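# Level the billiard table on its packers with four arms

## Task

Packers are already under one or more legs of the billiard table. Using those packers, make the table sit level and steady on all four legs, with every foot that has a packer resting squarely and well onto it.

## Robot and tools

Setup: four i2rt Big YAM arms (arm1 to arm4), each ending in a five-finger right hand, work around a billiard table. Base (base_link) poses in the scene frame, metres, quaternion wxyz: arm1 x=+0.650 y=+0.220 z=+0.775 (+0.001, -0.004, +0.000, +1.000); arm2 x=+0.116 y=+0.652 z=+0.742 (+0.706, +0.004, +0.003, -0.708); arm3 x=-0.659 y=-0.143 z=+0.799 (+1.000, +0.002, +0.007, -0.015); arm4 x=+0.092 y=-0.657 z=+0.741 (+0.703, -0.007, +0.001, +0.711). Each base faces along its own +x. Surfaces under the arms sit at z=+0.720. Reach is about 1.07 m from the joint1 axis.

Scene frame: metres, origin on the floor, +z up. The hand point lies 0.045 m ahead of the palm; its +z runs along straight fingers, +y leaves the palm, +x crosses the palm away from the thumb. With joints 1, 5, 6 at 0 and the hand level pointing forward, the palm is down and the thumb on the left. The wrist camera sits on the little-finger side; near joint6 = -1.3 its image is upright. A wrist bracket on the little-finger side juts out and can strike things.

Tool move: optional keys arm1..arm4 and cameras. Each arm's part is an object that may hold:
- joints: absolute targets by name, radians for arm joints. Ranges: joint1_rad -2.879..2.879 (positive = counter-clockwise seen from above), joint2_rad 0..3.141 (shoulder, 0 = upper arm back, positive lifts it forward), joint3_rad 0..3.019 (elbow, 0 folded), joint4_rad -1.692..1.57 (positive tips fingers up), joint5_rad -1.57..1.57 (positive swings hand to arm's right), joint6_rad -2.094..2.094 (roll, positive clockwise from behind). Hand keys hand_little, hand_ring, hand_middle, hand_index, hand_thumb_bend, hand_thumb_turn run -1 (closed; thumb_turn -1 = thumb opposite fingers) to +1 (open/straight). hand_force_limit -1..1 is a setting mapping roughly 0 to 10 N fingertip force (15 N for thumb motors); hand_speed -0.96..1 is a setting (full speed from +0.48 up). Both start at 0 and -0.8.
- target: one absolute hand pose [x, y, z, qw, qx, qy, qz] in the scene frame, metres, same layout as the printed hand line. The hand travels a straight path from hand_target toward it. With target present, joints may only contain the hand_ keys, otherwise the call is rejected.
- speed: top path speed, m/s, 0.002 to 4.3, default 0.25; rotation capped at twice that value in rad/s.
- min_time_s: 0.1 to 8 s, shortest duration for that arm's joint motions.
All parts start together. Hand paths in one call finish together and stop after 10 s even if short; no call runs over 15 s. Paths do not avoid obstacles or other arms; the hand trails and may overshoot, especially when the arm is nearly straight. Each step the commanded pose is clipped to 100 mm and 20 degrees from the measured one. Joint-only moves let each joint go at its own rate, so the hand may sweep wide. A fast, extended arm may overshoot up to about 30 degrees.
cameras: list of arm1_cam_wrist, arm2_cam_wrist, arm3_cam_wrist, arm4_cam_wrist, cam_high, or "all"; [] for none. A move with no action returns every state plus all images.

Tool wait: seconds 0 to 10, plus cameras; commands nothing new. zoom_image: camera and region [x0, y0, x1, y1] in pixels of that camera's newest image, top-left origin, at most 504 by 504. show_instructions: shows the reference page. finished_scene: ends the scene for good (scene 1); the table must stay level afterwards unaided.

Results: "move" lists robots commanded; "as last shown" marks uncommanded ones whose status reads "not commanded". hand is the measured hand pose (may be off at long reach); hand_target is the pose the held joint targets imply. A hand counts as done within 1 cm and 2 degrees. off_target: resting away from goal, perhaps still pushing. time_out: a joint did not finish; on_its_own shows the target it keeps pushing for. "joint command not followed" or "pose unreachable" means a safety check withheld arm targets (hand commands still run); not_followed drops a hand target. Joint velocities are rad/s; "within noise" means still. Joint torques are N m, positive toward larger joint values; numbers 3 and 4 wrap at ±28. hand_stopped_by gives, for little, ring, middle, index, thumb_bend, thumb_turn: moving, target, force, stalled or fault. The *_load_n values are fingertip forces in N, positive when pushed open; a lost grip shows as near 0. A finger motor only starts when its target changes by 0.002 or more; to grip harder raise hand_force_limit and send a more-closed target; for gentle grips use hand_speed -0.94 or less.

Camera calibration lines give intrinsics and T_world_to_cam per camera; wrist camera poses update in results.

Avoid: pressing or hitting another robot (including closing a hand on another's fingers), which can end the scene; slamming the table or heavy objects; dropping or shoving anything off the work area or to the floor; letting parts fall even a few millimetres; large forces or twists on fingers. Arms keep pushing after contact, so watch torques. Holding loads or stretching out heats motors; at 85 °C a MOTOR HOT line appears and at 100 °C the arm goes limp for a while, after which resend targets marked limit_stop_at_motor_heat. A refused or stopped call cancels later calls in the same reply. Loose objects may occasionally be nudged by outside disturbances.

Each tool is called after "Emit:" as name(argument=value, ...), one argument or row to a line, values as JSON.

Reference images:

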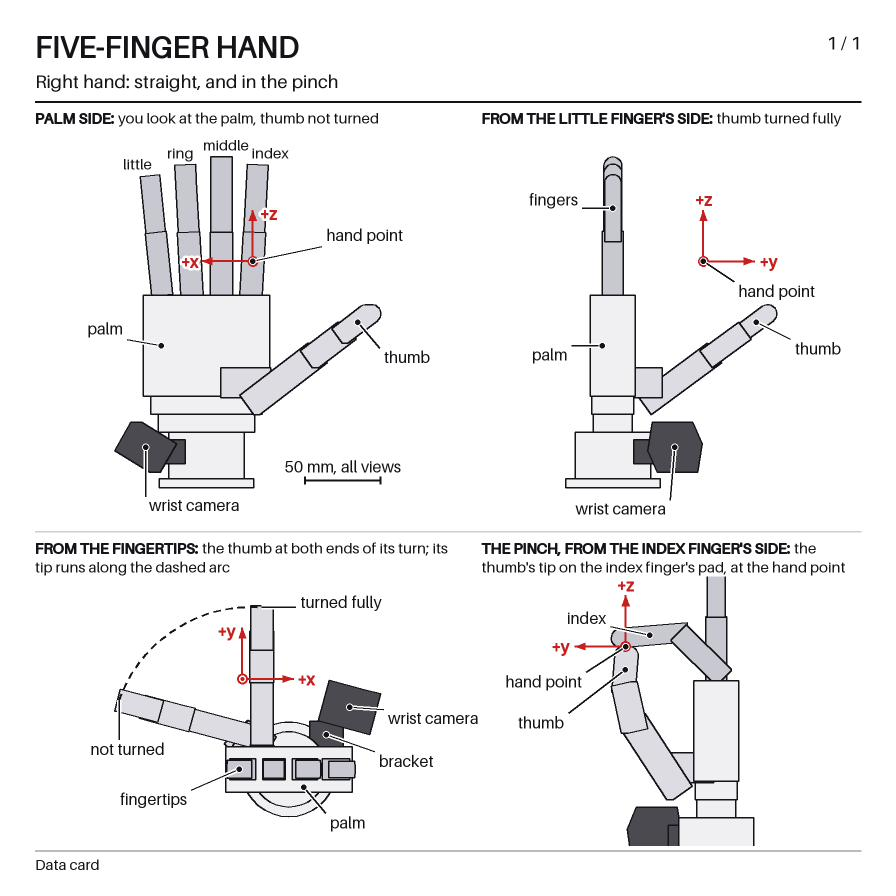

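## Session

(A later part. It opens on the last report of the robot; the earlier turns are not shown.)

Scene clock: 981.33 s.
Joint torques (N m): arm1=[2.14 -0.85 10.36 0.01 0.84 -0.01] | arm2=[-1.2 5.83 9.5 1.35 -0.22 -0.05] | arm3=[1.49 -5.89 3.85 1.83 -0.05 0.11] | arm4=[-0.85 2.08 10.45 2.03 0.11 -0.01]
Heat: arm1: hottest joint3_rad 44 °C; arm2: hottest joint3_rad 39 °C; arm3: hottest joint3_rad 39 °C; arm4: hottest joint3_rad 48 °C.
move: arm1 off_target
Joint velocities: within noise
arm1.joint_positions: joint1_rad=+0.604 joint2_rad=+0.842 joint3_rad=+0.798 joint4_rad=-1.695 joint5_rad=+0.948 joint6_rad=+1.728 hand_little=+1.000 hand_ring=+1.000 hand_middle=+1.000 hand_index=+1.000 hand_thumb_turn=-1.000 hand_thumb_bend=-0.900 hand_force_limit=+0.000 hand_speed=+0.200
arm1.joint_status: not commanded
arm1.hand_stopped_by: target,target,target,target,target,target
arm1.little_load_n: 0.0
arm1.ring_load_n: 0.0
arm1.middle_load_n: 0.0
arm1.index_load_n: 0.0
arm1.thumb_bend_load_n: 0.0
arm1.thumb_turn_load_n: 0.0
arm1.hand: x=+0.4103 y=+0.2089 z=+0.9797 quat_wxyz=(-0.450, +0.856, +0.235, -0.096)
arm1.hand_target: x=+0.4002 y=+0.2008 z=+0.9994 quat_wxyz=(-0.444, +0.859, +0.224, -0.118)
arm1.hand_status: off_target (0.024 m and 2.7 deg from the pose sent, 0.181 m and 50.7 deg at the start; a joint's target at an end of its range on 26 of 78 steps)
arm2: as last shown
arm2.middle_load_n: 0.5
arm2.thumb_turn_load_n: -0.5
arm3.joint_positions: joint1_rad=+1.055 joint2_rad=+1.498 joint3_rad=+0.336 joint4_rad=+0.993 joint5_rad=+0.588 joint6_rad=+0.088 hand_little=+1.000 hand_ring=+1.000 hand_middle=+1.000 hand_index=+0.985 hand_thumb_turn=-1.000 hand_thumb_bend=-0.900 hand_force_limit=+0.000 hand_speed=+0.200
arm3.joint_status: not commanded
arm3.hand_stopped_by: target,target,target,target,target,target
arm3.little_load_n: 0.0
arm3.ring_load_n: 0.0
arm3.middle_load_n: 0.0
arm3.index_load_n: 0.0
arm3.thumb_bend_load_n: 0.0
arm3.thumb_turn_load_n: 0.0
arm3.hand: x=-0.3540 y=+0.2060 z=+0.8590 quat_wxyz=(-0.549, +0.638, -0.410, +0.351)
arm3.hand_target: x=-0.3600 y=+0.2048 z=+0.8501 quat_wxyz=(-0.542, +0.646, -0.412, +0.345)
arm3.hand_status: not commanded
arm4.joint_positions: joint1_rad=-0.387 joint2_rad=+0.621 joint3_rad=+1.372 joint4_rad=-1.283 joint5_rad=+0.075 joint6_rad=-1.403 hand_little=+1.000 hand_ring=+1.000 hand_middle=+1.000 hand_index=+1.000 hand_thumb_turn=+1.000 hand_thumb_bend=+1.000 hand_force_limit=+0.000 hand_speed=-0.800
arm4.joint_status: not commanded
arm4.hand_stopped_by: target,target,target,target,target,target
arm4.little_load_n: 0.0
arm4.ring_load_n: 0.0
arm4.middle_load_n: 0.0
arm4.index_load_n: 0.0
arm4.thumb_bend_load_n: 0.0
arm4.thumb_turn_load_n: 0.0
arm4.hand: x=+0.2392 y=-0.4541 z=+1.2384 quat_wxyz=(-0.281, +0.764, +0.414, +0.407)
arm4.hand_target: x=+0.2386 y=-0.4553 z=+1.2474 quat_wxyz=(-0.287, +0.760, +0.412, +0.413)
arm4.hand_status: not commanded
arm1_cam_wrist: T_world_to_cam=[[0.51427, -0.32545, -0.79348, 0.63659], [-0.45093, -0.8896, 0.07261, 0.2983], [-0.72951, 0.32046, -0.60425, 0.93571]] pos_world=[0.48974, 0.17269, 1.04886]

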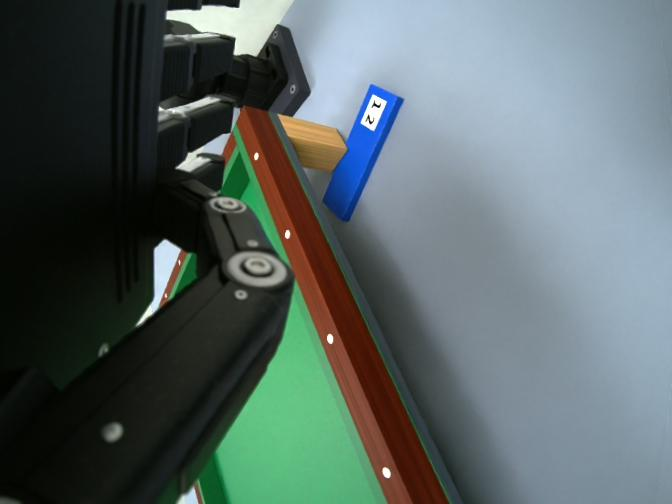

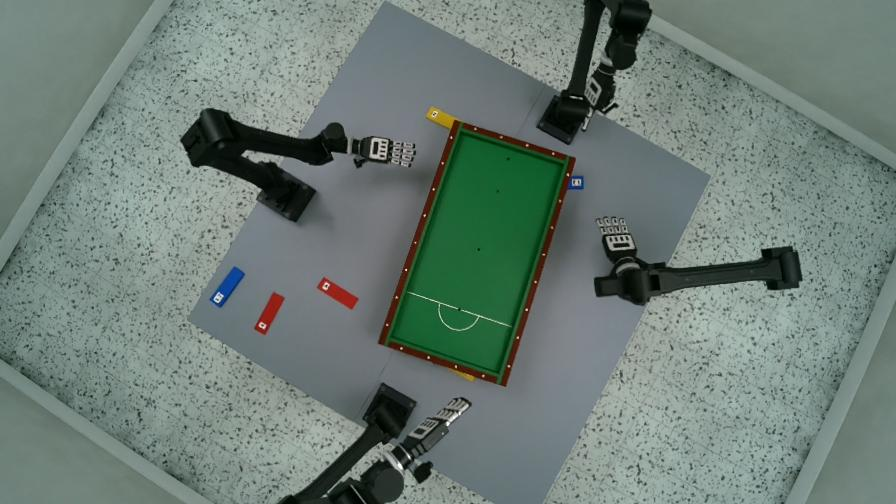

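Emit:
move(
  arm1={"target":[0.33,0.27,0.86,0.4470,-0.8587,-0.2221,0.1156],"speed":0.2},
  cameras=["arm1_cam_wrist","cam_high"],
)

Scene clock: 985.60 s.
Joint torques (N m): arm1=[0.62 -3.43 6.19 1.52 0.58 -0.23] | arm2=[-0.62 5.6 9.77 1.42 -0.15 -0.1] | arm3=[1.44 -5.77 3.81 1.72 -0.04 0.08] | arm4=[-0.91 2.08 10.59 2.06 0.12 -0.03]
Heat: arm1: hottest joint3_rad 44 °C; arm2: hottest joint3_rad 39 °C; arm3: hottest joint3_rad 39 °C; arm4: hottest joint3_rad 48 °C.
move: arm1 done
Joint velocities: within noise
arm1.joint_positions: joint1_rad=+0.199 joint2_rad=+0.968 joint3_rad=+0.519 joint4_rad=-0.712 joint5_rad=+0.894 joint6_rad=+1.064 hand_little=+1.000 hand_ring=+1.000 hand_middle=+1.000 hand_index=+1.000 hand_thumb_turn=-1.000 hand_thumb_bend=-0.900 hand_force_limit=+0.000 hand_speed=+0.200
arm1.joint_status: not commanded
arm1.hand_stopped_by: target,target,target,target,target,target
arm1.little_load_n: 0.0
arm1.ring_load_n: 0.0
arm1.middle_load_n: 0.5
arm1.index_load_n: 0.0
arm1.thumb_bend_load_n: 0.5
arm1.thumb_turn_load_n: 0.0
arm1.hand: x=+0.3299 y=+0.2675 z=+0.8592 quat_wxyz=(-0.446, +0.859, +0.223, -0.113)
arm1.hand_target: x=+0.3300 y=+0.2700 z=+0.8600 quat_wxyz=(-0.447, +0.859, +0.222, -0.115)
arm1.hand_status: done (0.003 m and 0.4 deg from the pose sent, 0.156 m and 2.7 deg at the start)
arm2, arm3, arm4: as last shown
arm2.middle_load_n: 0.0
arm2.thumb_turn_load_n: -1.0
arm3.index_load_n: -0.5
arm4.thumb_turn_load_n: -0.5
arm1_cam_wrist: T_world_to_cam=[[0.48283, -0.3437, -0.80544, 0.62689], [-0.45275, -0.88527, 0.10636, 0.29345], [-0.74959, 0.31331, -0.58305, 0.77579]] pos_world=[0.4117, 0.23218, 0.92604]

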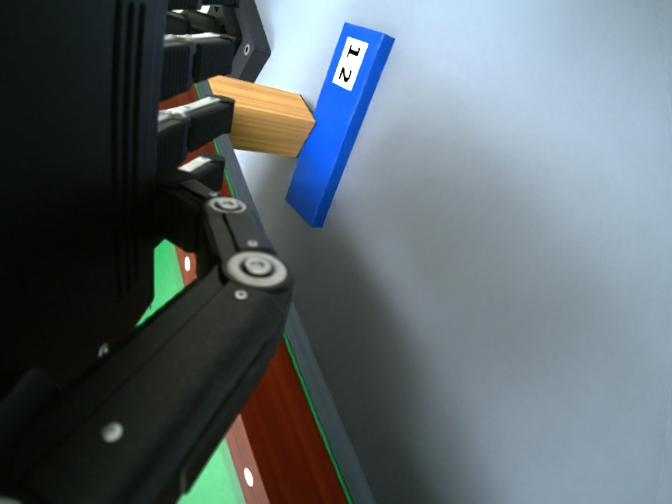

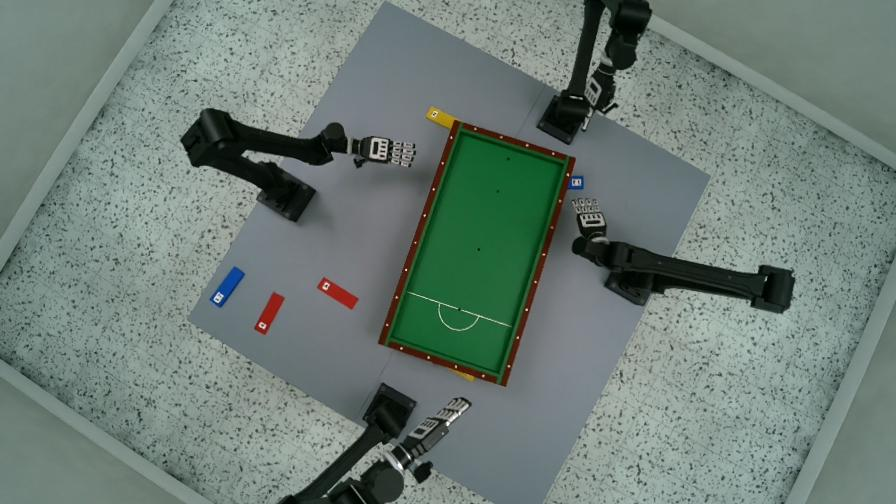

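Emit:
zoom_image(
  camera="cam_high",
  region=[550, 150, 630, 260],
)

Emit:
zoom_image(
  camera="arm1_cam_wrist",
  region=[150, 0, 410, 240],
)

Scaled by 4.582.

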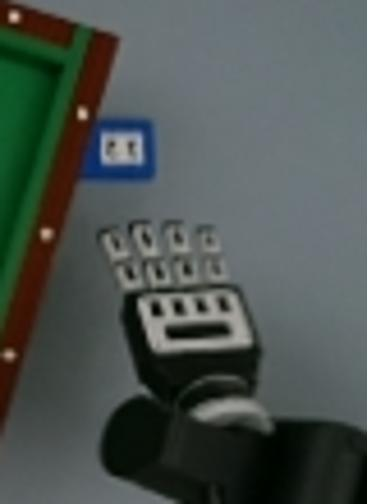

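Scaled by 1.938 from the camera's image (finer frame: 960x720).

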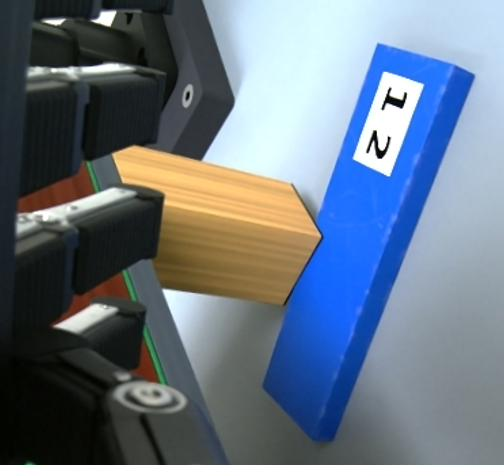

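Emit:
move(
  arm1={"target":[0.285,0.272,0.78,0.4470,-0.8587,-0.2221,0.1156],"speed":0.15},
  cameras=["arm1_cam_wrist","cam_high"],
)

Emit:
zoom_image(
  camera="cam_high",
  region=[550, 150, 630, 260],
)

Scene clock: 1004.90 s.
Joint torques (N m): arm1=[0.62 -6.07 4.78 1.59 0.59 -0.14] | arm2=[-1.14 5.19 9.43 1.06 -0.12 -0.08] | arm3=[1.73 -5.54 3.75 1.92 -0.01 0.07] | arm4=[0.56 2.49 10.58 2.04 0.13 -0.01]
Heat: arm1: hottest joint3_rad 42 °C; arm2: hottest joint3_rad 40 °C; arm3: hottest joint3_rad 39 °C; arm4: hottest joint3_rad 48 °C.
move: arm1 done
Joint velocities: within noise
arm1.joint_positions: joint1_rad=+0.162 joint2_rad=+1.309 joint3_rad=+0.483 joint4_rad=-0.295 joint5_rad=+0.877 joint6_rad=+1.011 hand_little=+1.000 hand_ring=+1.000 hand_middle=+1.000 hand_index=+1.000 hand_thumb_turn=-1.000 hand_thumb_bend=-0.900 hand_force_limit=+0.000 hand_speed=+0.200
arm1.joint_status: not commanded
arm1.hand_stopped_by: target,target,target,target,target,target
arm1.little_load_n: 0.0
arm1.ring_load_n: 0.0
arm1.middle_load_n: 0.0
arm1.index_load_n: 0.0
arm1.thumb_bend_load_n: 0.0
arm1.thumb_turn_load_n: 0.0
arm1.hand: x=+0.2857 y=+0.2689 z=+0.7779 quat_wxyz=(-0.445, +0.860, +0.224, -0.113)
arm1.hand_target: x=+0.2851 y=+0.2719 z=+0.7799 quat_wxyz=(-0.447, +0.859, +0.222, -0.115)
arm1.hand_status: done (0.004 m and 0.4 deg from the pose sent, 0.091 m and 0.4 deg at the start)
arm2, arm3, arm4: as last shown
arm2.thumb_turn_load_n: -0.5
arm3.thumb_bend_load_n: 0.5
arm4.thumb_turn_load_n: 0.0
arm1_cam_wrist: T_world_to_cam=[[0.48374, -0.34459, -0.80452, 0.58256], [-0.45225, -0.88541, 0.10731, 0.28239], [-0.74931, 0.31193, -0.58415, 0.69598]] pos_world=[0.3674, 0.23368, 0.84494]

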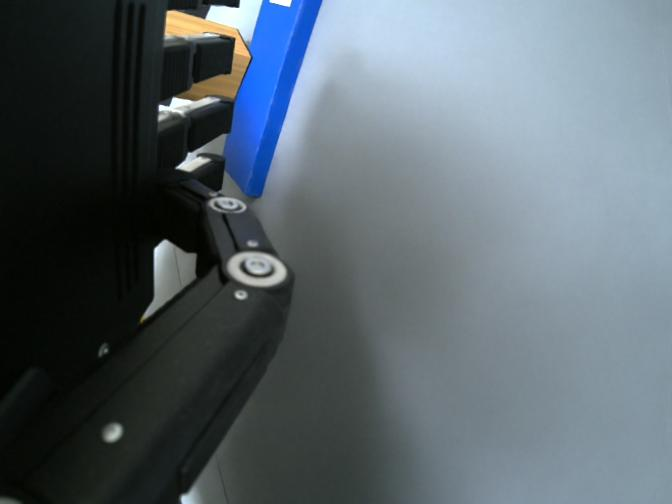

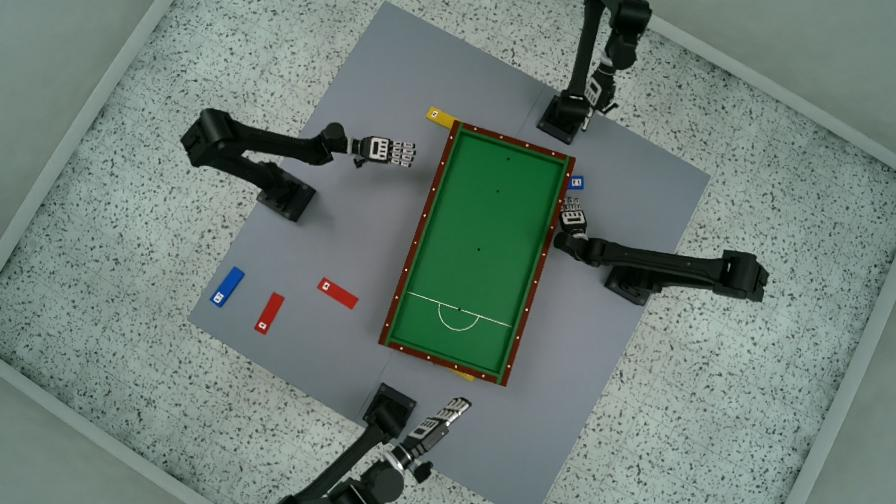

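Scaled by 4.582.

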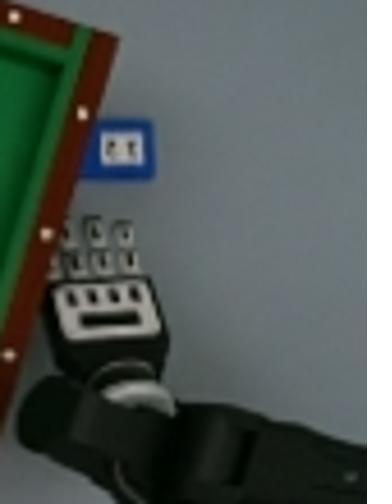

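Emit:
move(
  arm1={"target":[0.303,0.270,0.72,0.4470,-0.8587,-0.2221,0.1156],"speed":0.12},
  cameras=["arm1_cam_wrist","cam_high"],
)

Emit:
zoom_image(
  camera="cam_high",
  region=[550, 150, 630, 260],
)

Scene clock: 1008.00 s.
Joint torques (N m): arm1=[2.08 -6.12 3.3 1.59 0.72 0.02] | arm2=[-1.9 5.25 9.37 1.25 -0.15 -0.1] | arm3=[1.73 -6.24 3.78 1.96 -0.02 0.12] | arm4=[-0.44 2.2 10.76 2.07 0.14 0]
Heat: arm1: hottest joint3_rad 42 °C; arm2: hottest joint3_rad 40 °C; arm3: hottest joint3_rad 39 °C; arm4: hottest joint3_rad 48 °C.
move: arm1 done
Joint velocities: within noise
arm1.joint_positions: joint1_rad=+0.162 joint2_rad=+1.482 joint3_rad=+0.391 joint4_rad=-0.042 joint5_rad=+0.882 joint6_rad=+1.011 hand_little=+1.000 hand_ring=+1.000 hand_middle=+1.000 hand_index=+1.000 hand_thumb_turn=-1.000 hand_thumb_bend=-0.900 hand_force_limit=+0.000 hand_speed=+0.200
arm1.joint_status: not commanded
arm1.hand_stopped_by: target,target,target,target,target,target
arm1.little_load_n: 0.0
arm1.ring_load_n: 0.0
arm1.middle_load_n: 0.0
arm1.index_load_n: 0.0
arm1.thumb_bend_load_n: 0.0
arm1.thumb_turn_load_n: 0.0
arm1.hand: x=+0.3052 y=+0.2727 z=+0.7186 quat_wxyz=(-0.447, +0.859, +0.226, -0.106)
arm1.hand_target: x=+0.3030 y=+0.2700 z=+0.7200 quat_wxyz=(-0.447, +0.859, +0.222, -0.116)
arm1.hand_status: done (0.004 m and 1.2 deg from the pose sent, 0.061 m and 0.4 deg at the start)
arm2, arm3, arm4: as last shown
arm2.thumb_turn_load_n: -1.0
arm3.index_load_n: 0.0
arm3.thumb_bend_load_n: 0.0
arm1_cam_wrist: T_world_to_cam=[[0.49357, -0.34011, -0.80044, 0.51963], [-0.45478, -0.88543, 0.0958, 0.31004], [-0.74132, 0.31674, -0.59171, 0.67648]] pos_world=[0.38602, 0.23699, 0.78651]

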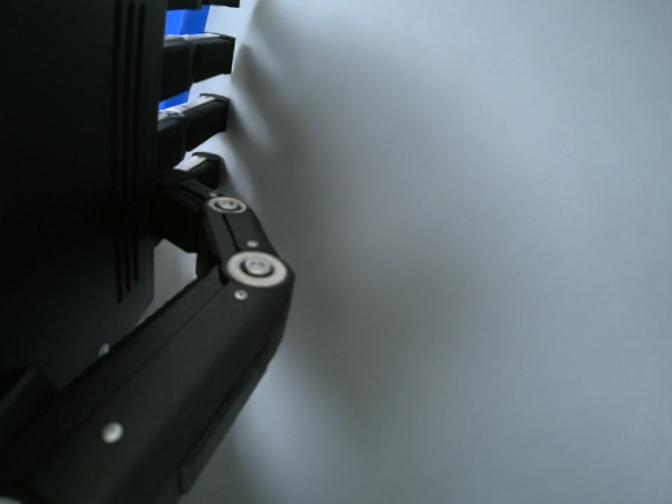

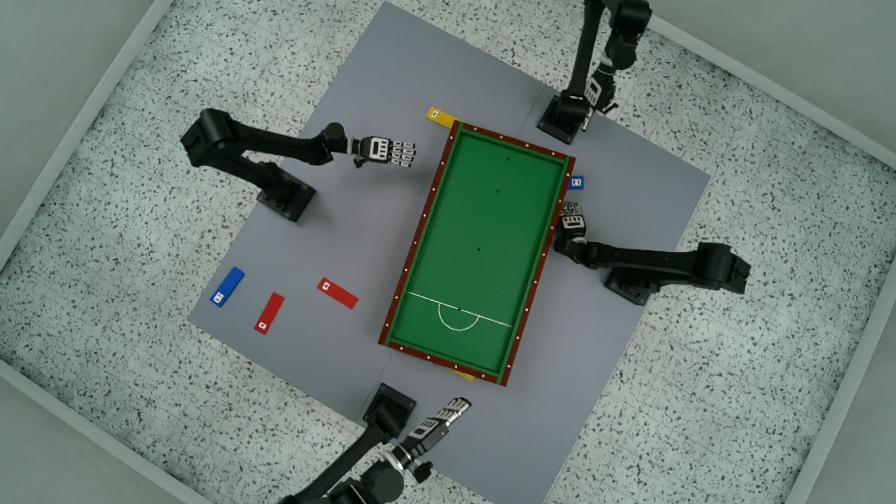

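Scaled by 4.582.

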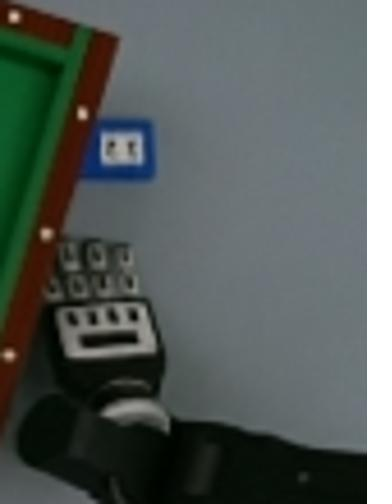

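Emit:
move(
  arm1={"target":[0.281,0.314,0.708,0.4470,-0.8587,-0.2221,0.1156],"speed":0.08},
  cameras=["arm1_cam_wrist","cam_high"],
)

Emit:
zoom_image(
  camera="cam_high",
  region=[550, 150, 630, 260],
)

Scene clock: 1016.97 s.
Joint torques (N m): arm1=[-0.5 -4.48 4.04 1.48 0.08 -0.24] | arm2=[-0.79 4.07 9.43 1.31 -0.15 -0.06] | arm3=[1.49 -5.89 3.75 1.88 -0.01 0.12] | arm4=[-0.44 2.37 10.7 2.15 0.11 -0.01]
Heat: arm1: hottest joint3_rad 41 °C; arm2: hottest joint3_rad 40 °C; arm3: hottest joint3_rad 39 °C; arm4: hottest joint3_rad 48 °C.
move: arm1 done
Joint velocities: within noise
arm1.joint_positions: joint1_rad=+0.024 joint2_rad=+1.546 joint3_rad=+0.391 joint4_rad=+0.209 joint5_rad=+0.809 joint6_rad=+0.822 hand_little=+1.000 hand_ring=+1.000 hand_middle=+1.000 hand_index=+1.000 hand_thumb_turn=-1.000 hand_thumb_bend=-0.900 hand_force_limit=+0.000 hand_speed=+0.200
arm1.joint_status: not commanded
arm1.hand_stopped_by: target,target,target,target,target,target
arm1.little_load_n: 0.0
arm1.ring_load_n: 0.0
arm1.middle_load_n: 0.0
arm1.index_load_n: 0.0
arm1.thumb_bend_load_n: 0.0
arm1.thumb_turn_load_n: 0.0
arm1.hand: x=+0.2797 y=+0.3074 z=+0.7157 quat_wxyz=(-0.450, +0.856, +0.219, -0.128)
arm1.hand_target: x=+0.2814 y=+0.3138 z=+0.7084 quat_wxyz=(-0.447, +0.859, +0.222, -0.116)
arm1.hand_status: done (0.010 m and 1.5 deg from the pose sent, 0.049 m and 1.2 deg at the start)
arm2, arm3, arm4: as last shown
arm1_cam_wrist: T_world_to_cam=[[0.45871, -0.33957, -0.82115, 0.56605], [-0.44385, -0.88812, 0.11932, 0.3103], [-0.76979, 0.30973, -0.55811, 0.63094]] pos_world=[0.36377, 0.27237, 0.77992]

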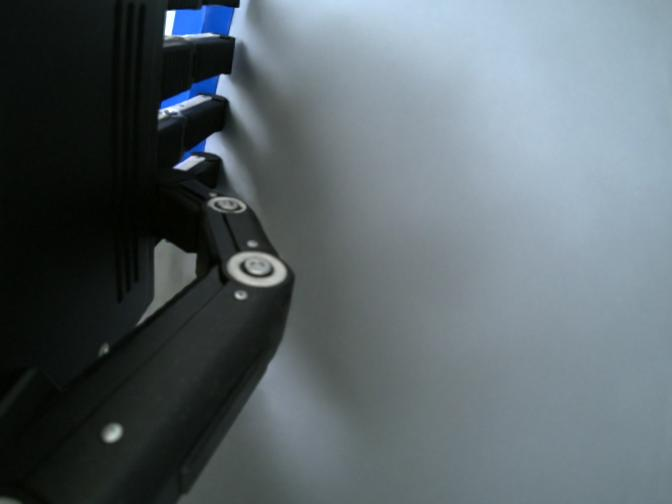

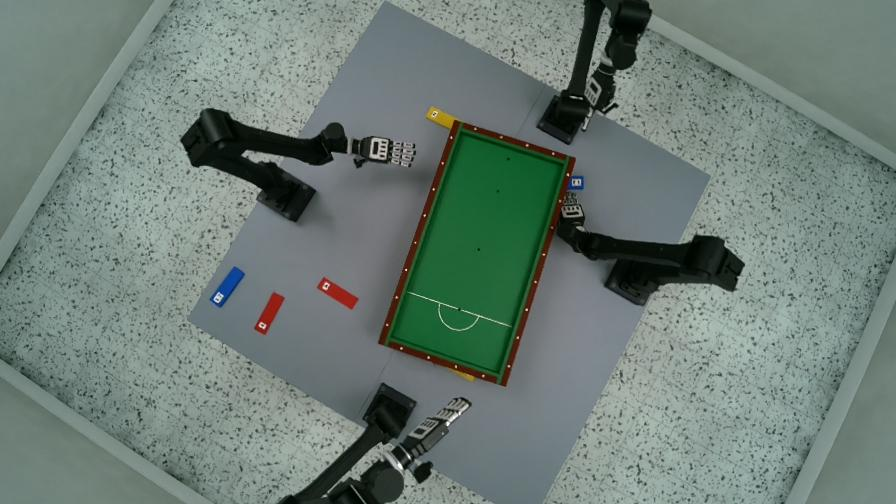

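Scaled by 4.582.

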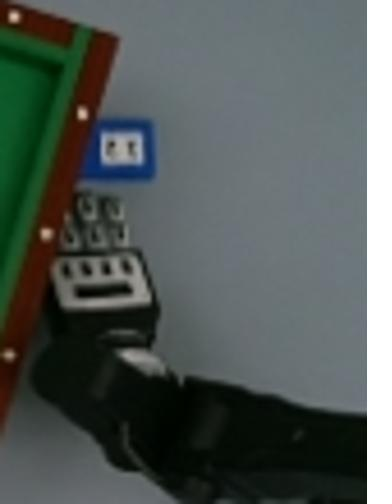

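Emit:
move(
  arm1={"target":[0.270,0.336,0.704,0.4470,-0.8587,-0.2221,0.1156],"speed":0.06},
  cameras=["arm1_cam_wrist","cam_high"],
)

Emit:
zoom_image(
  camera="cam_high",
  region=[550, 150, 630, 260],
)

Scene clock: 1020.23 s.
Joint torques (N m): arm1=[-3.96 -2.61 5.24 2.24 -0.55 -0.23] | arm2=[-1.38 5.25 9.57 1.47 -0.18 -0.09] | arm3=[1.26 -5.83 3.79 1.85 -0.06 0.08] | arm4=[-0.5 1.79 10.7 2.14 0.1 -0.04]
Heat: arm1: hottest joint3_rad 41 °C; arm2: hottest joint3_rad 40 °C; arm3: hottest joint3_rad 38 °C; arm4: hottest joint3_rad 48 °C.
move: arm1 off_target
Joint velocities: within noise
arm1.joint_positions: joint1_rad=-0.010 joint2_rad=+1.557 joint3_rad=+0.391 joint4_rad=+0.264 joint5_rad=+0.780 joint6_rad=+0.747 hand_little=+1.000 hand_ring=+1.000 hand_middle=+1.000 hand_index=+1.000 hand_thumb_turn=-1.000 hand_thumb_bend=-0.900 hand_force_limit=+0.000 hand_speed=+0.200
arm1.joint_status: not commanded
arm1.hand_stopped_by: target,target,target,target,target,target
arm1.little_load_n: 0.0
arm1.ring_load_n: 0.0
arm1.middle_load_n: 0.0
arm1.index_load_n: 0.0
arm1.thumb_bend_load_n: 0.0
arm1.thumb_turn_load_n: 0.0
arm1.hand: x=+0.2758 y=+0.3158 z=+0.7153 quat_wxyz=(-0.451, +0.852, +0.232, -0.129)
arm1.hand_target: x=+0.2719 y=+0.3352 z=+0.7055 quat_wxyz=(-0.447, +0.859, +0.222, -0.115)
arm1.hand_status: off_target (0.024 m and 2.1 deg from the pose sent, 0.032 m and 1.5 deg at the start)
arm2, arm3, arm4: as last shown
arm2.index_load_n: -2.0
arm2.thumb_turn_load_n: -0.5
arm3.index_load_n: -0.5
arm1_cam_wrist: T_world_to_cam=[[0.47487, -0.32086, -0.81948, 0.55877], [-0.42183, -0.90021, 0.10802, 0.32191], [-0.77237, 0.29439, -0.56284, 0.63406]] pos_world=[0.36017, 0.28242, 0.78]

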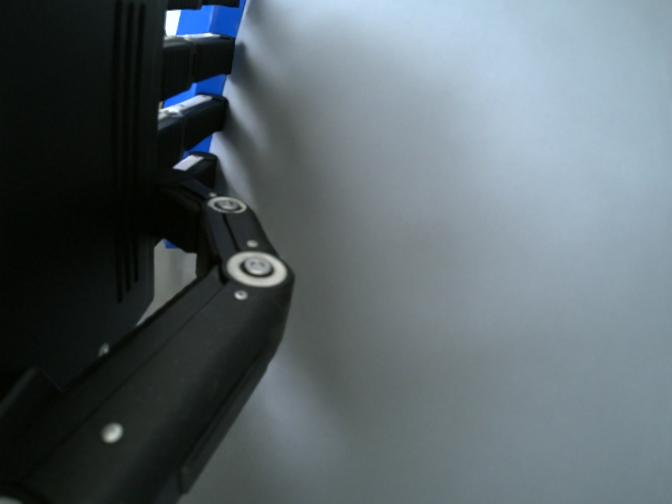

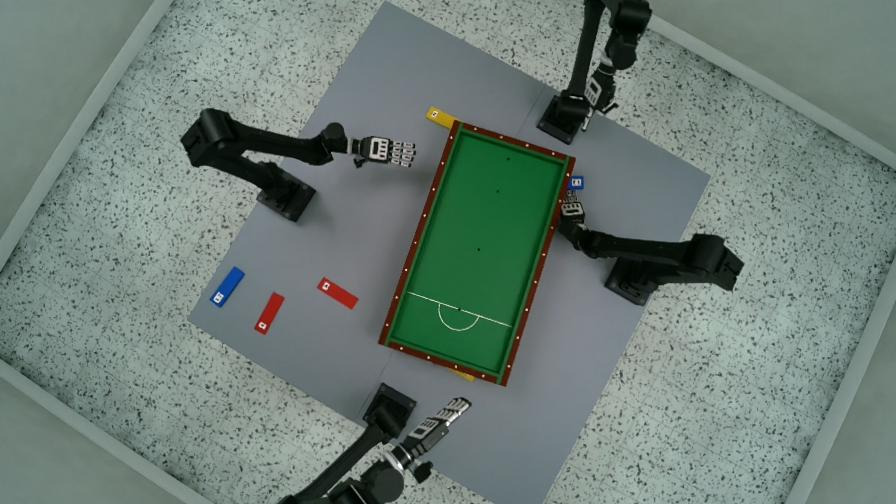

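Scaled by 4.582.

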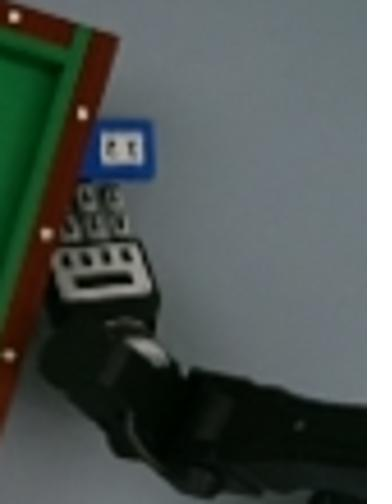

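Emit:
move(
  arm1={"target":[0.263,0.351,0.702,0.4470,-0.8587,-0.2221,0.1156],"speed":0.06},
  cameras=["arm1_cam_wrist","cam_high"],
)

Emit:
zoom_image(
  camera="cam_high",
  region=[550, 150, 630, 260],
)

Scene clock: 1023.03 s.
Joint torques (N m): arm1=[-6.18 -1.32 6.48 2.33 -0.59 -0.27] | arm2=[-1.26 4.89 9.43 1.13 -0.2 -0.04] | arm3=[1.55 -5.95 3.82 1.83 -0.05 0.07] | arm4=[-0.32 2.43 10.52 2.15 0.1 -0.04]
Heat: arm1: hottest joint3_rad 41 °C; arm2: hottest joint3_rad 40 °C; arm3: hottest joint3_rad 38 °C; arm4: hottest joint3_rad 48 °C.
move: arm1 off_target
Joint velocities: within noise
arm1.joint_positions: joint1_rad=-0.030 joint2_rad=+1.557 joint3_rad=+0.385 joint4_rad=+0.301 joint5_rad=+0.751 joint6_rad=+0.696 hand_little=+1.000 hand_ring=+1.000 hand_middle=+1.000 hand_index=+1.000 hand_thumb_turn=-1.000 hand_thumb_bend=-0.900 hand_force_limit=+0.000 hand_speed=+0.200
arm1.joint_status: not commanded
arm1.hand_stopped_by: target,target,target,target,target,target
arm1.little_load_n: -0.5
arm1.ring_load_n: 0.0
arm1.middle_load_n: 0.0
arm1.index_load_n: 0.0
arm1.thumb_bend_load_n: 0.0
arm1.thumb_turn_load_n: 0.0
arm1.hand: x=+0.2745 y=+0.3192 z=+0.7156 quat_wxyz=(-0.449, +0.849, +0.244, -0.132)
arm1.hand_target: x=+0.2670 y=+0.3495 z=+0.7049 quat_wxyz=(-0.447, +0.859, +0.222, -0.115)
arm1.hand_status: off_target (0.036 m and 3.4 deg from the pose sent, 0.040 m and 2.1 deg at the start)
arm2.joint_positions: joint1_rad=+0.329 joint2_rad=+0.337 joint3_rad=+1.086 joint4_rad=-1.690 joint5_rad=-0.005 joint6_rad=+1.175 hand_little=-1.000 hand_ring=-1.000 hand_middle=+1.000 hand_index=-0.751 hand_thumb_turn=-1.000 hand_thumb_bend=-0.900 hand_force_limit=+0.000 hand_speed=+0.200
arm2.joint_status: not commanded
arm2.hand_stopped_by: target,target,fault,target,target,target
arm2.little_load_n: 0.0
arm2.ring_load_n: 0.0
arm2.middle_load_n: 0.0
arm2.index_load_n: -1.5
arm2.thumb_bend_load_n: 0.0
arm2.thumb_turn_load_n: -1.0
arm2.hand: x=+0.2217 y=+0.5482 z=+1.1076 quat_wxyz=(-0.211, -0.392, -0.868, +0.220)
arm2.hand_target: x=+0.2208 y=+0.5491 z=+1.1191 quat_wxyz=(-0.214, -0.391, -0.866, +0.226)
arm2.hand_status: not commanded
arm3, arm4: as last shown
arm3.little_load_n: -0.5
arm3.ring_load_n: -0.5
arm3.index_load_n: 0.0
arm4.index_load_n: -0.5
arm1_cam_wrist: T_world_to_cam=[[0.4865, -0.30791, -0.81762, 0.55209], [-0.39895, -0.91087, 0.10564, 0.32329], [-0.77728, 0.2748, -0.56598, 0.64197]] pos_world=[0.35937, 0.28806, 0.78059]

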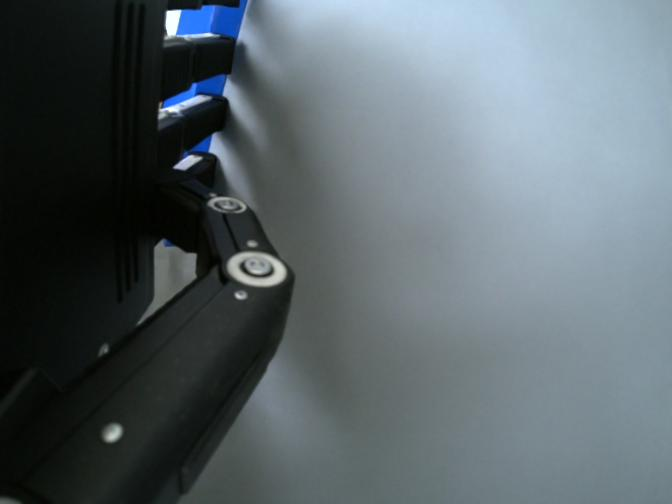

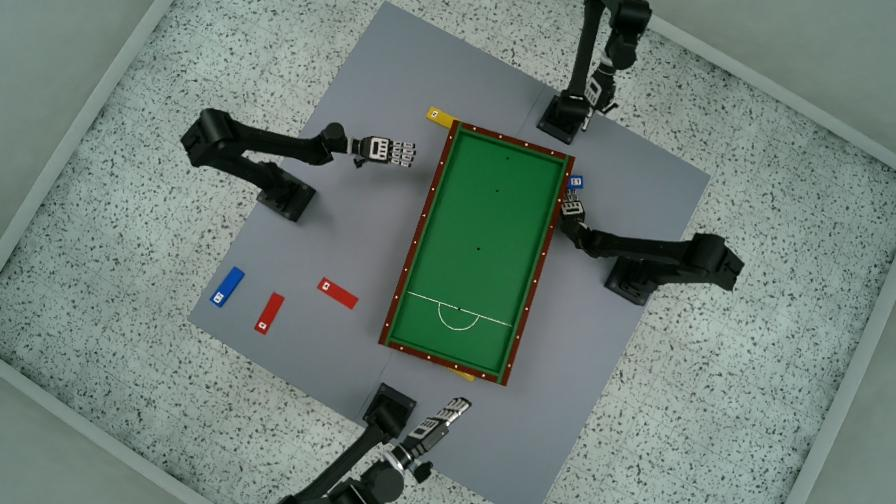

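Scaled by 4.582.

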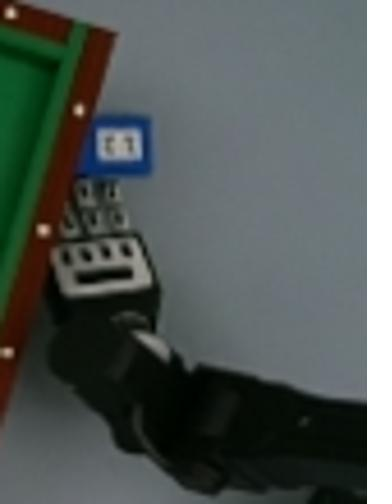

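Emit:
move(
  arm3={"target":[-0.335,0.315,0.815,0.548,-0.548,0.4469,-0.4469],"speed":0.2},
  cameras=["arm3_cam_wrist","cam_high"],
)

Emit:
zoom_image(
  camera="cam_high",
  region=[340, 90, 480, 200],
)

Scene clock: 1048.63 s.
Joint torques (N m): arm1=[-6.12 -1.38 6.49 2.32 -0.59 -0.27] | arm2=[-1.26 5.07 9.66 1.28 -0.16 -0.08] | arm3=[1.49 -10.34 4.05 3 -0.09 -0.16] | arm4=[-0.62 1.96 10.78 2.07 0.12 -0.03]
Heat: arm1: hottest joint3_rad 41 °C; arm2: hottest joint3_rad 40 °C; arm3: hottest joint3_rad 38 °C; arm4: hottest joint3_rad 48 °C.
move: arm3 done
Joint velocities: within noise
arm1, arm2, arm4: as last shown
arm1.little_load_n: 0.0
arm1.ring_load_n: -0.5
arm1.index_load_n: 0.5
arm1.hand: x=+0.2745 y=+0.3192 z=+0.7155 quat_wxyz=(-0.449, +0.849, +0.245, -0.132)
arm2.thumb_turn_load_n: -0.5
arm3.joint_positions: joint1_rad=+1.255 joint2_rad=+1.995 joint3_rad=+0.674 joint4_rad=+1.321 joint5_rad=+1.026 joint6_rad=-0.011 hand_little=+1.000 hand_ring=+1.000 hand_middle=+1.000 hand_index=+0.985 hand_thumb_turn=-1.000 hand_thumb_bend=-0.900 hand_force_limit=+0.000 hand_speed=+0.200
arm3.joint_status: not commanded
arm3.hand_stopped_by: target,target,target,target,target,target
arm3.little_load_n: -0.5
arm3.ring_load_n: 0.0
arm3.middle_load_n: 0.0
arm3.index_load_n: 0.0
arm3.thumb_bend_load_n: 0.5
arm3.thumb_turn_load_n: 0.0
arm3.hand: x=-0.3351 y=+0.3089 z=+0.8132 quat_wxyz=(-0.543, +0.551, -0.449, +0.446)
arm3.hand_target: x=-0.3350 y=+0.3149 z=+0.8150 quat_wxyz=(-0.548, +0.548, -0.447, +0.447)
arm3.hand_status: done (0.006 m and 0.8 deg from the pose sent, 0.119 m and 15.7 deg at the start)
arm4.index_load_n: 0.0
arm3_cam_wrist: T_world_to_cam=[[0.08901, -0.23489, -0.96794, 0.89448], [-0.67888, 0.6968, -0.23152, -0.25729], [0.72884, 0.67772, -0.09744, 0.22855]] pos_world=[-0.42086, 0.23449, 0.82851]

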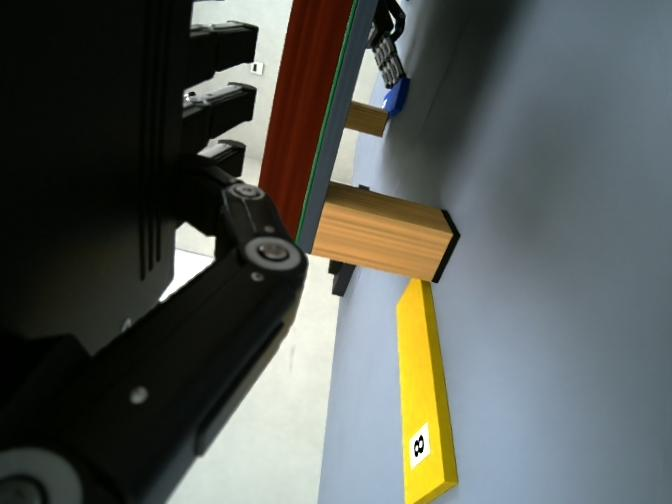

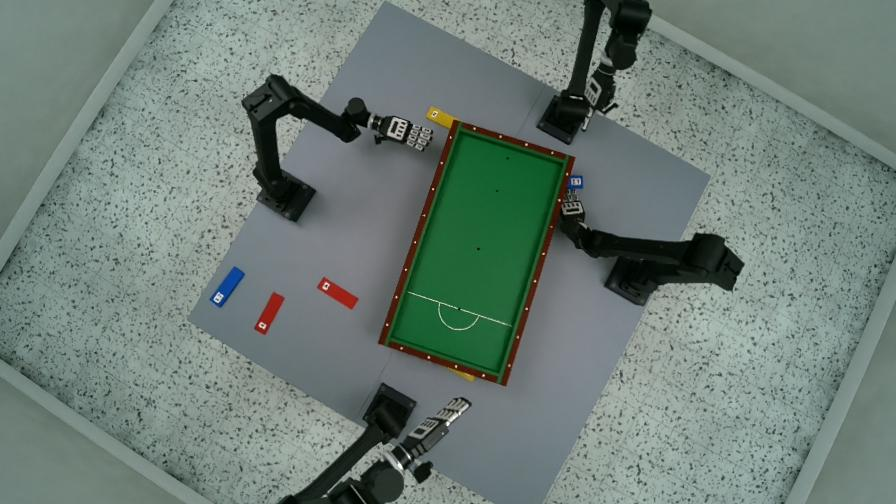

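Scaled by 3.600.

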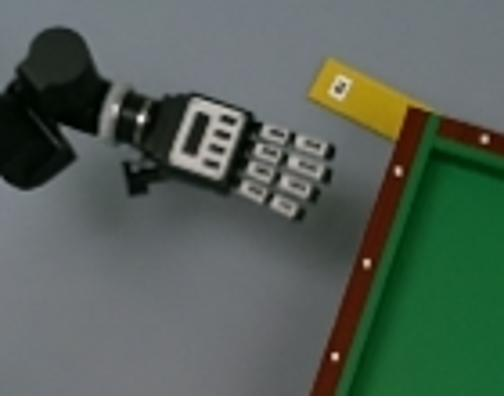

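Emit:
move(
  arm3={"target":[-0.310,0.320,0.787,0.548,-0.548,0.4469,-0.4469],"speed":0.12},
)

Emit:
move(
  arm3={"target":[-0.275,0.327,0.787,0.548,-0.548,0.4469,-0.4469],"speed":0.06},
  cameras=["arm3_cam_wrist","cam_high"],
)

Emit:
zoom_image(
  camera="cam_high",
  region=[340, 90, 480, 200],
)

Scene clock: 1052.53 s.
Joint torques (N m): arm1=[-6.12 -1.32 6.49 2.33 -0.59 -0.27] | arm2=[-0.56 6.3 9.5 1.29 -0.11 -0.1] | arm3=[0.26 -10.58 4.11 3.11 -0.28 -0.16] | arm4=[0.26 2.14 10.59 2.13 0.1 0]
Heat: arm1: hottest joint3_rad 41 °C; arm2: hottest joint3_rad 40 °C; arm3: hottest joint3_rad 38 °C; arm4: hottest joint3_rad 48 °C.
move: arm3 done
Joint velocities: within noise
arm1, arm2: as last shown
arm1.ring_load_n: 0.0
arm1.index_load_n: 0.0
arm1.thumb_bend_load_n: 0.5
arm2.thumb_turn_load_n: -1.0
arm3.joint_positions: joint1_rad=+1.212 joint2_rad=+2.092 joint3_rad=+0.724 joint4_rad=+1.364 joint5_rad=+0.978 joint6_rad=-0.012 hand_little=+1.000 hand_ring=+1.000 hand_middle=+1.000 hand_index=+0.985 hand_thumb_turn=-1.000 hand_thumb_bend=-0.900 hand_force_limit=+0.000 hand_speed=+0.200
arm3.joint_status: not commanded
arm3.hand_stopped_by: target,target,target,target,target,target
arm3.little_load_n: 0.0
arm3.ring_load_n: 0.0
arm3.middle_load_n: 0.0
arm3.index_load_n: 0.0
arm3.thumb_bend_load_n: 0.0
arm3.thumb_turn_load_n: 0.0
arm3.hand: x=-0.3152 y=+0.3149 z=+0.7856 quat_wxyz=(-0.543, +0.554, -0.447, +0.445)
arm3.hand_target: x=-0.3100 y=+0.3198 z=+0.7870 quat_wxyz=(-0.548, +0.548, -0.447, +0.447)
arm3.hand_status: done (0.007 m and 0.9 deg from the pose sent, 0.038 m and 0.8 deg at the start)
arm4.joint_positions: joint1_rad=-0.387 joint2_rad=+0.621 joint3_rad=+1.372 joint4_rad=-1.283 joint5_rad=+0.075 joint6_rad=-1.403 hand_little=+1.000 hand_ring=+1.000 hand_middle=+1.000 hand_index=+1.000 hand_thumb_turn=+1.000 hand_thumb_bend=+1.000 hand_force_limit=+0.000 hand_speed=-0.800
arm4.joint_status: not commanded
arm4.hand_stopped_by: target,target,target,target,target,target
arm4.little_load_n: 0.0
arm4.ring_load_n: 0.0
arm4.middle_load_n: 0.0
arm4.index_load_n: 0.0
arm4.thumb_bend_load_n: -0.5
arm4.thumb_turn_load_n: 0.0
arm4.hand: x=+0.2392 y=-0.4541 z=+1.2384 quat_wxyz=(-0.281, +0.764, +0.414, +0.407)
arm4.hand_target: x=+0.2386 y=-0.4553 z=+1.2474 quat_wxyz=(-0.287, +0.760, +0.412, +0.413)
arm4.hand_status: not commanded
pictures: none

Scene clock: 1053.63 s.
Joint torques (N m): arm1=[-6.18 -1.38 6.49 2.3 -0.59 -0.26] | arm2=[-1.61 5.71 9.48 1.46 -0.14 -0.11] | arm3=[-1.2 -10.81 4.89 1.65 -0.28 -0.1] | arm4=[-0.09 2.78 10.52 2.17 0.13 -0.04]
Heat: arm1: hottest joint3_rad 41 °C; arm2: hottest joint3_rad 40 °C; arm3: hottest joint3_rad 38 °C; arm4: hottest joint3_rad 48 °C.
move: arm3 off_target
Joint velocities: within noise
arm1, arm2, arm4: as last shown
arm1.joint_positions: joint1_rad=-0.030 joint2_rad=+1.557 joint3_rad=+0.385 joint4_rad=+0.301 joint5_rad=+0.751 joint6_rad=+0.695 hand_little=+1.000 hand_ring=+1.000 hand_middle=+1.000 hand_index=+1.000 hand_thumb_turn=-1.000 hand_thumb_bend=-0.900 hand_force_limit=+0.000 hand_speed=+0.200
arm1.thumb_bend_load_n: 0.0
arm1.hand: x=+0.2744 y=+0.3193 z=+0.7156 quat_wxyz=(-0.449, +0.849, +0.245, -0.132)
arm1.hand_target: x=+0.2670 y=+0.3493 z=+0.7049 quat_wxyz=(-0.447, +0.859, +0.222, -0.115)
arm3.joint_positions: joint1_rad=+1.155 joint2_rad=+2.099 joint3_rad=+0.778 joint4_rad=+1.351 joint5_rad=+0.910 joint6_rad=-0.012 hand_little=+1.000 hand_ring=+1.000 hand_middle=+1.000 hand_index=+0.985 hand_thumb_turn=-1.000 hand_thumb_bend=-0.900 hand_force_limit=+0.000 hand_speed=+0.200
arm3.joint_status: not commanded
arm3.hand_stopped_by: target,target,target,target,target,target
arm3.little_load_n: 0.0
arm3.ring_load_n: 0.0
arm3.middle_load_n: 0.0
arm3.index_load_n: 0.0
arm3.thumb_bend_load_n: 0.5
arm3.thumb_turn_load_n: 0.0
arm3.hand: x=-0.2844 y=+0.3259 z=+0.7947 quat_wxyz=(-0.556, +0.545, -0.447, +0.440)
arm3.hand_target: x=-0.2754 y=+0.3267 z=+0.7872 quat_wxyz=(-0.548, +0.548, -0.447, +0.447)
arm3.hand_status: off_target (0.012 m and 1.3 deg from the pose sent, 0.042 m and 0.9 deg at the start)
arm4.thumb_bend_load_n: 0.0
arm3_cam_wrist: T_world_to_cam=[[0.10511, -0.20839, -0.97238, 0.87549], [-0.68617, 0.69255, -0.22259, -0.2468], [0.71981, 0.69061, -0.07019, 0.14981]] pos_world=[-0.36921, 0.2499, 0.80689]

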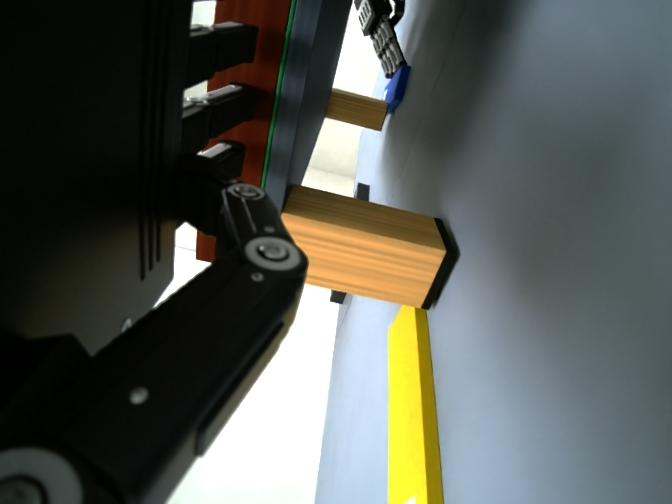

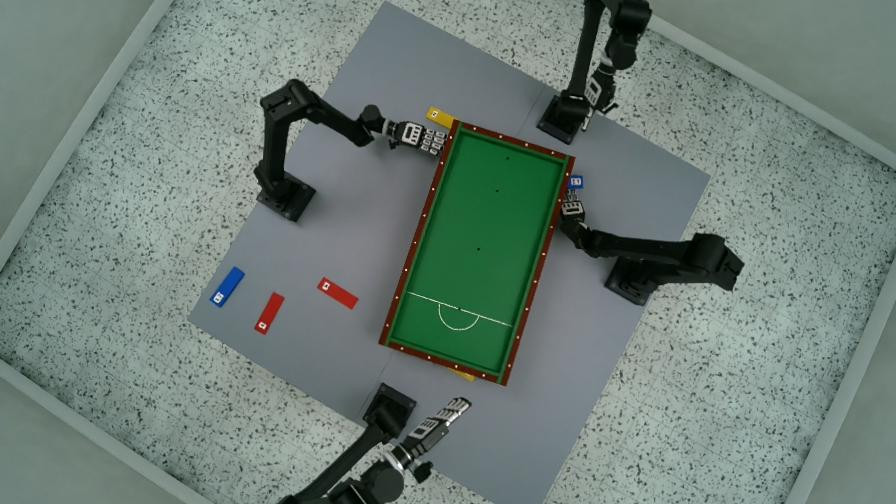

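Scaled by 3.600.

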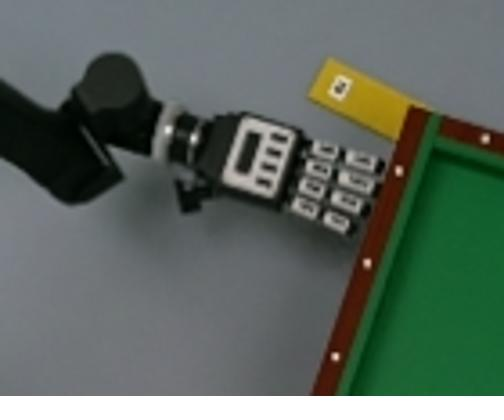

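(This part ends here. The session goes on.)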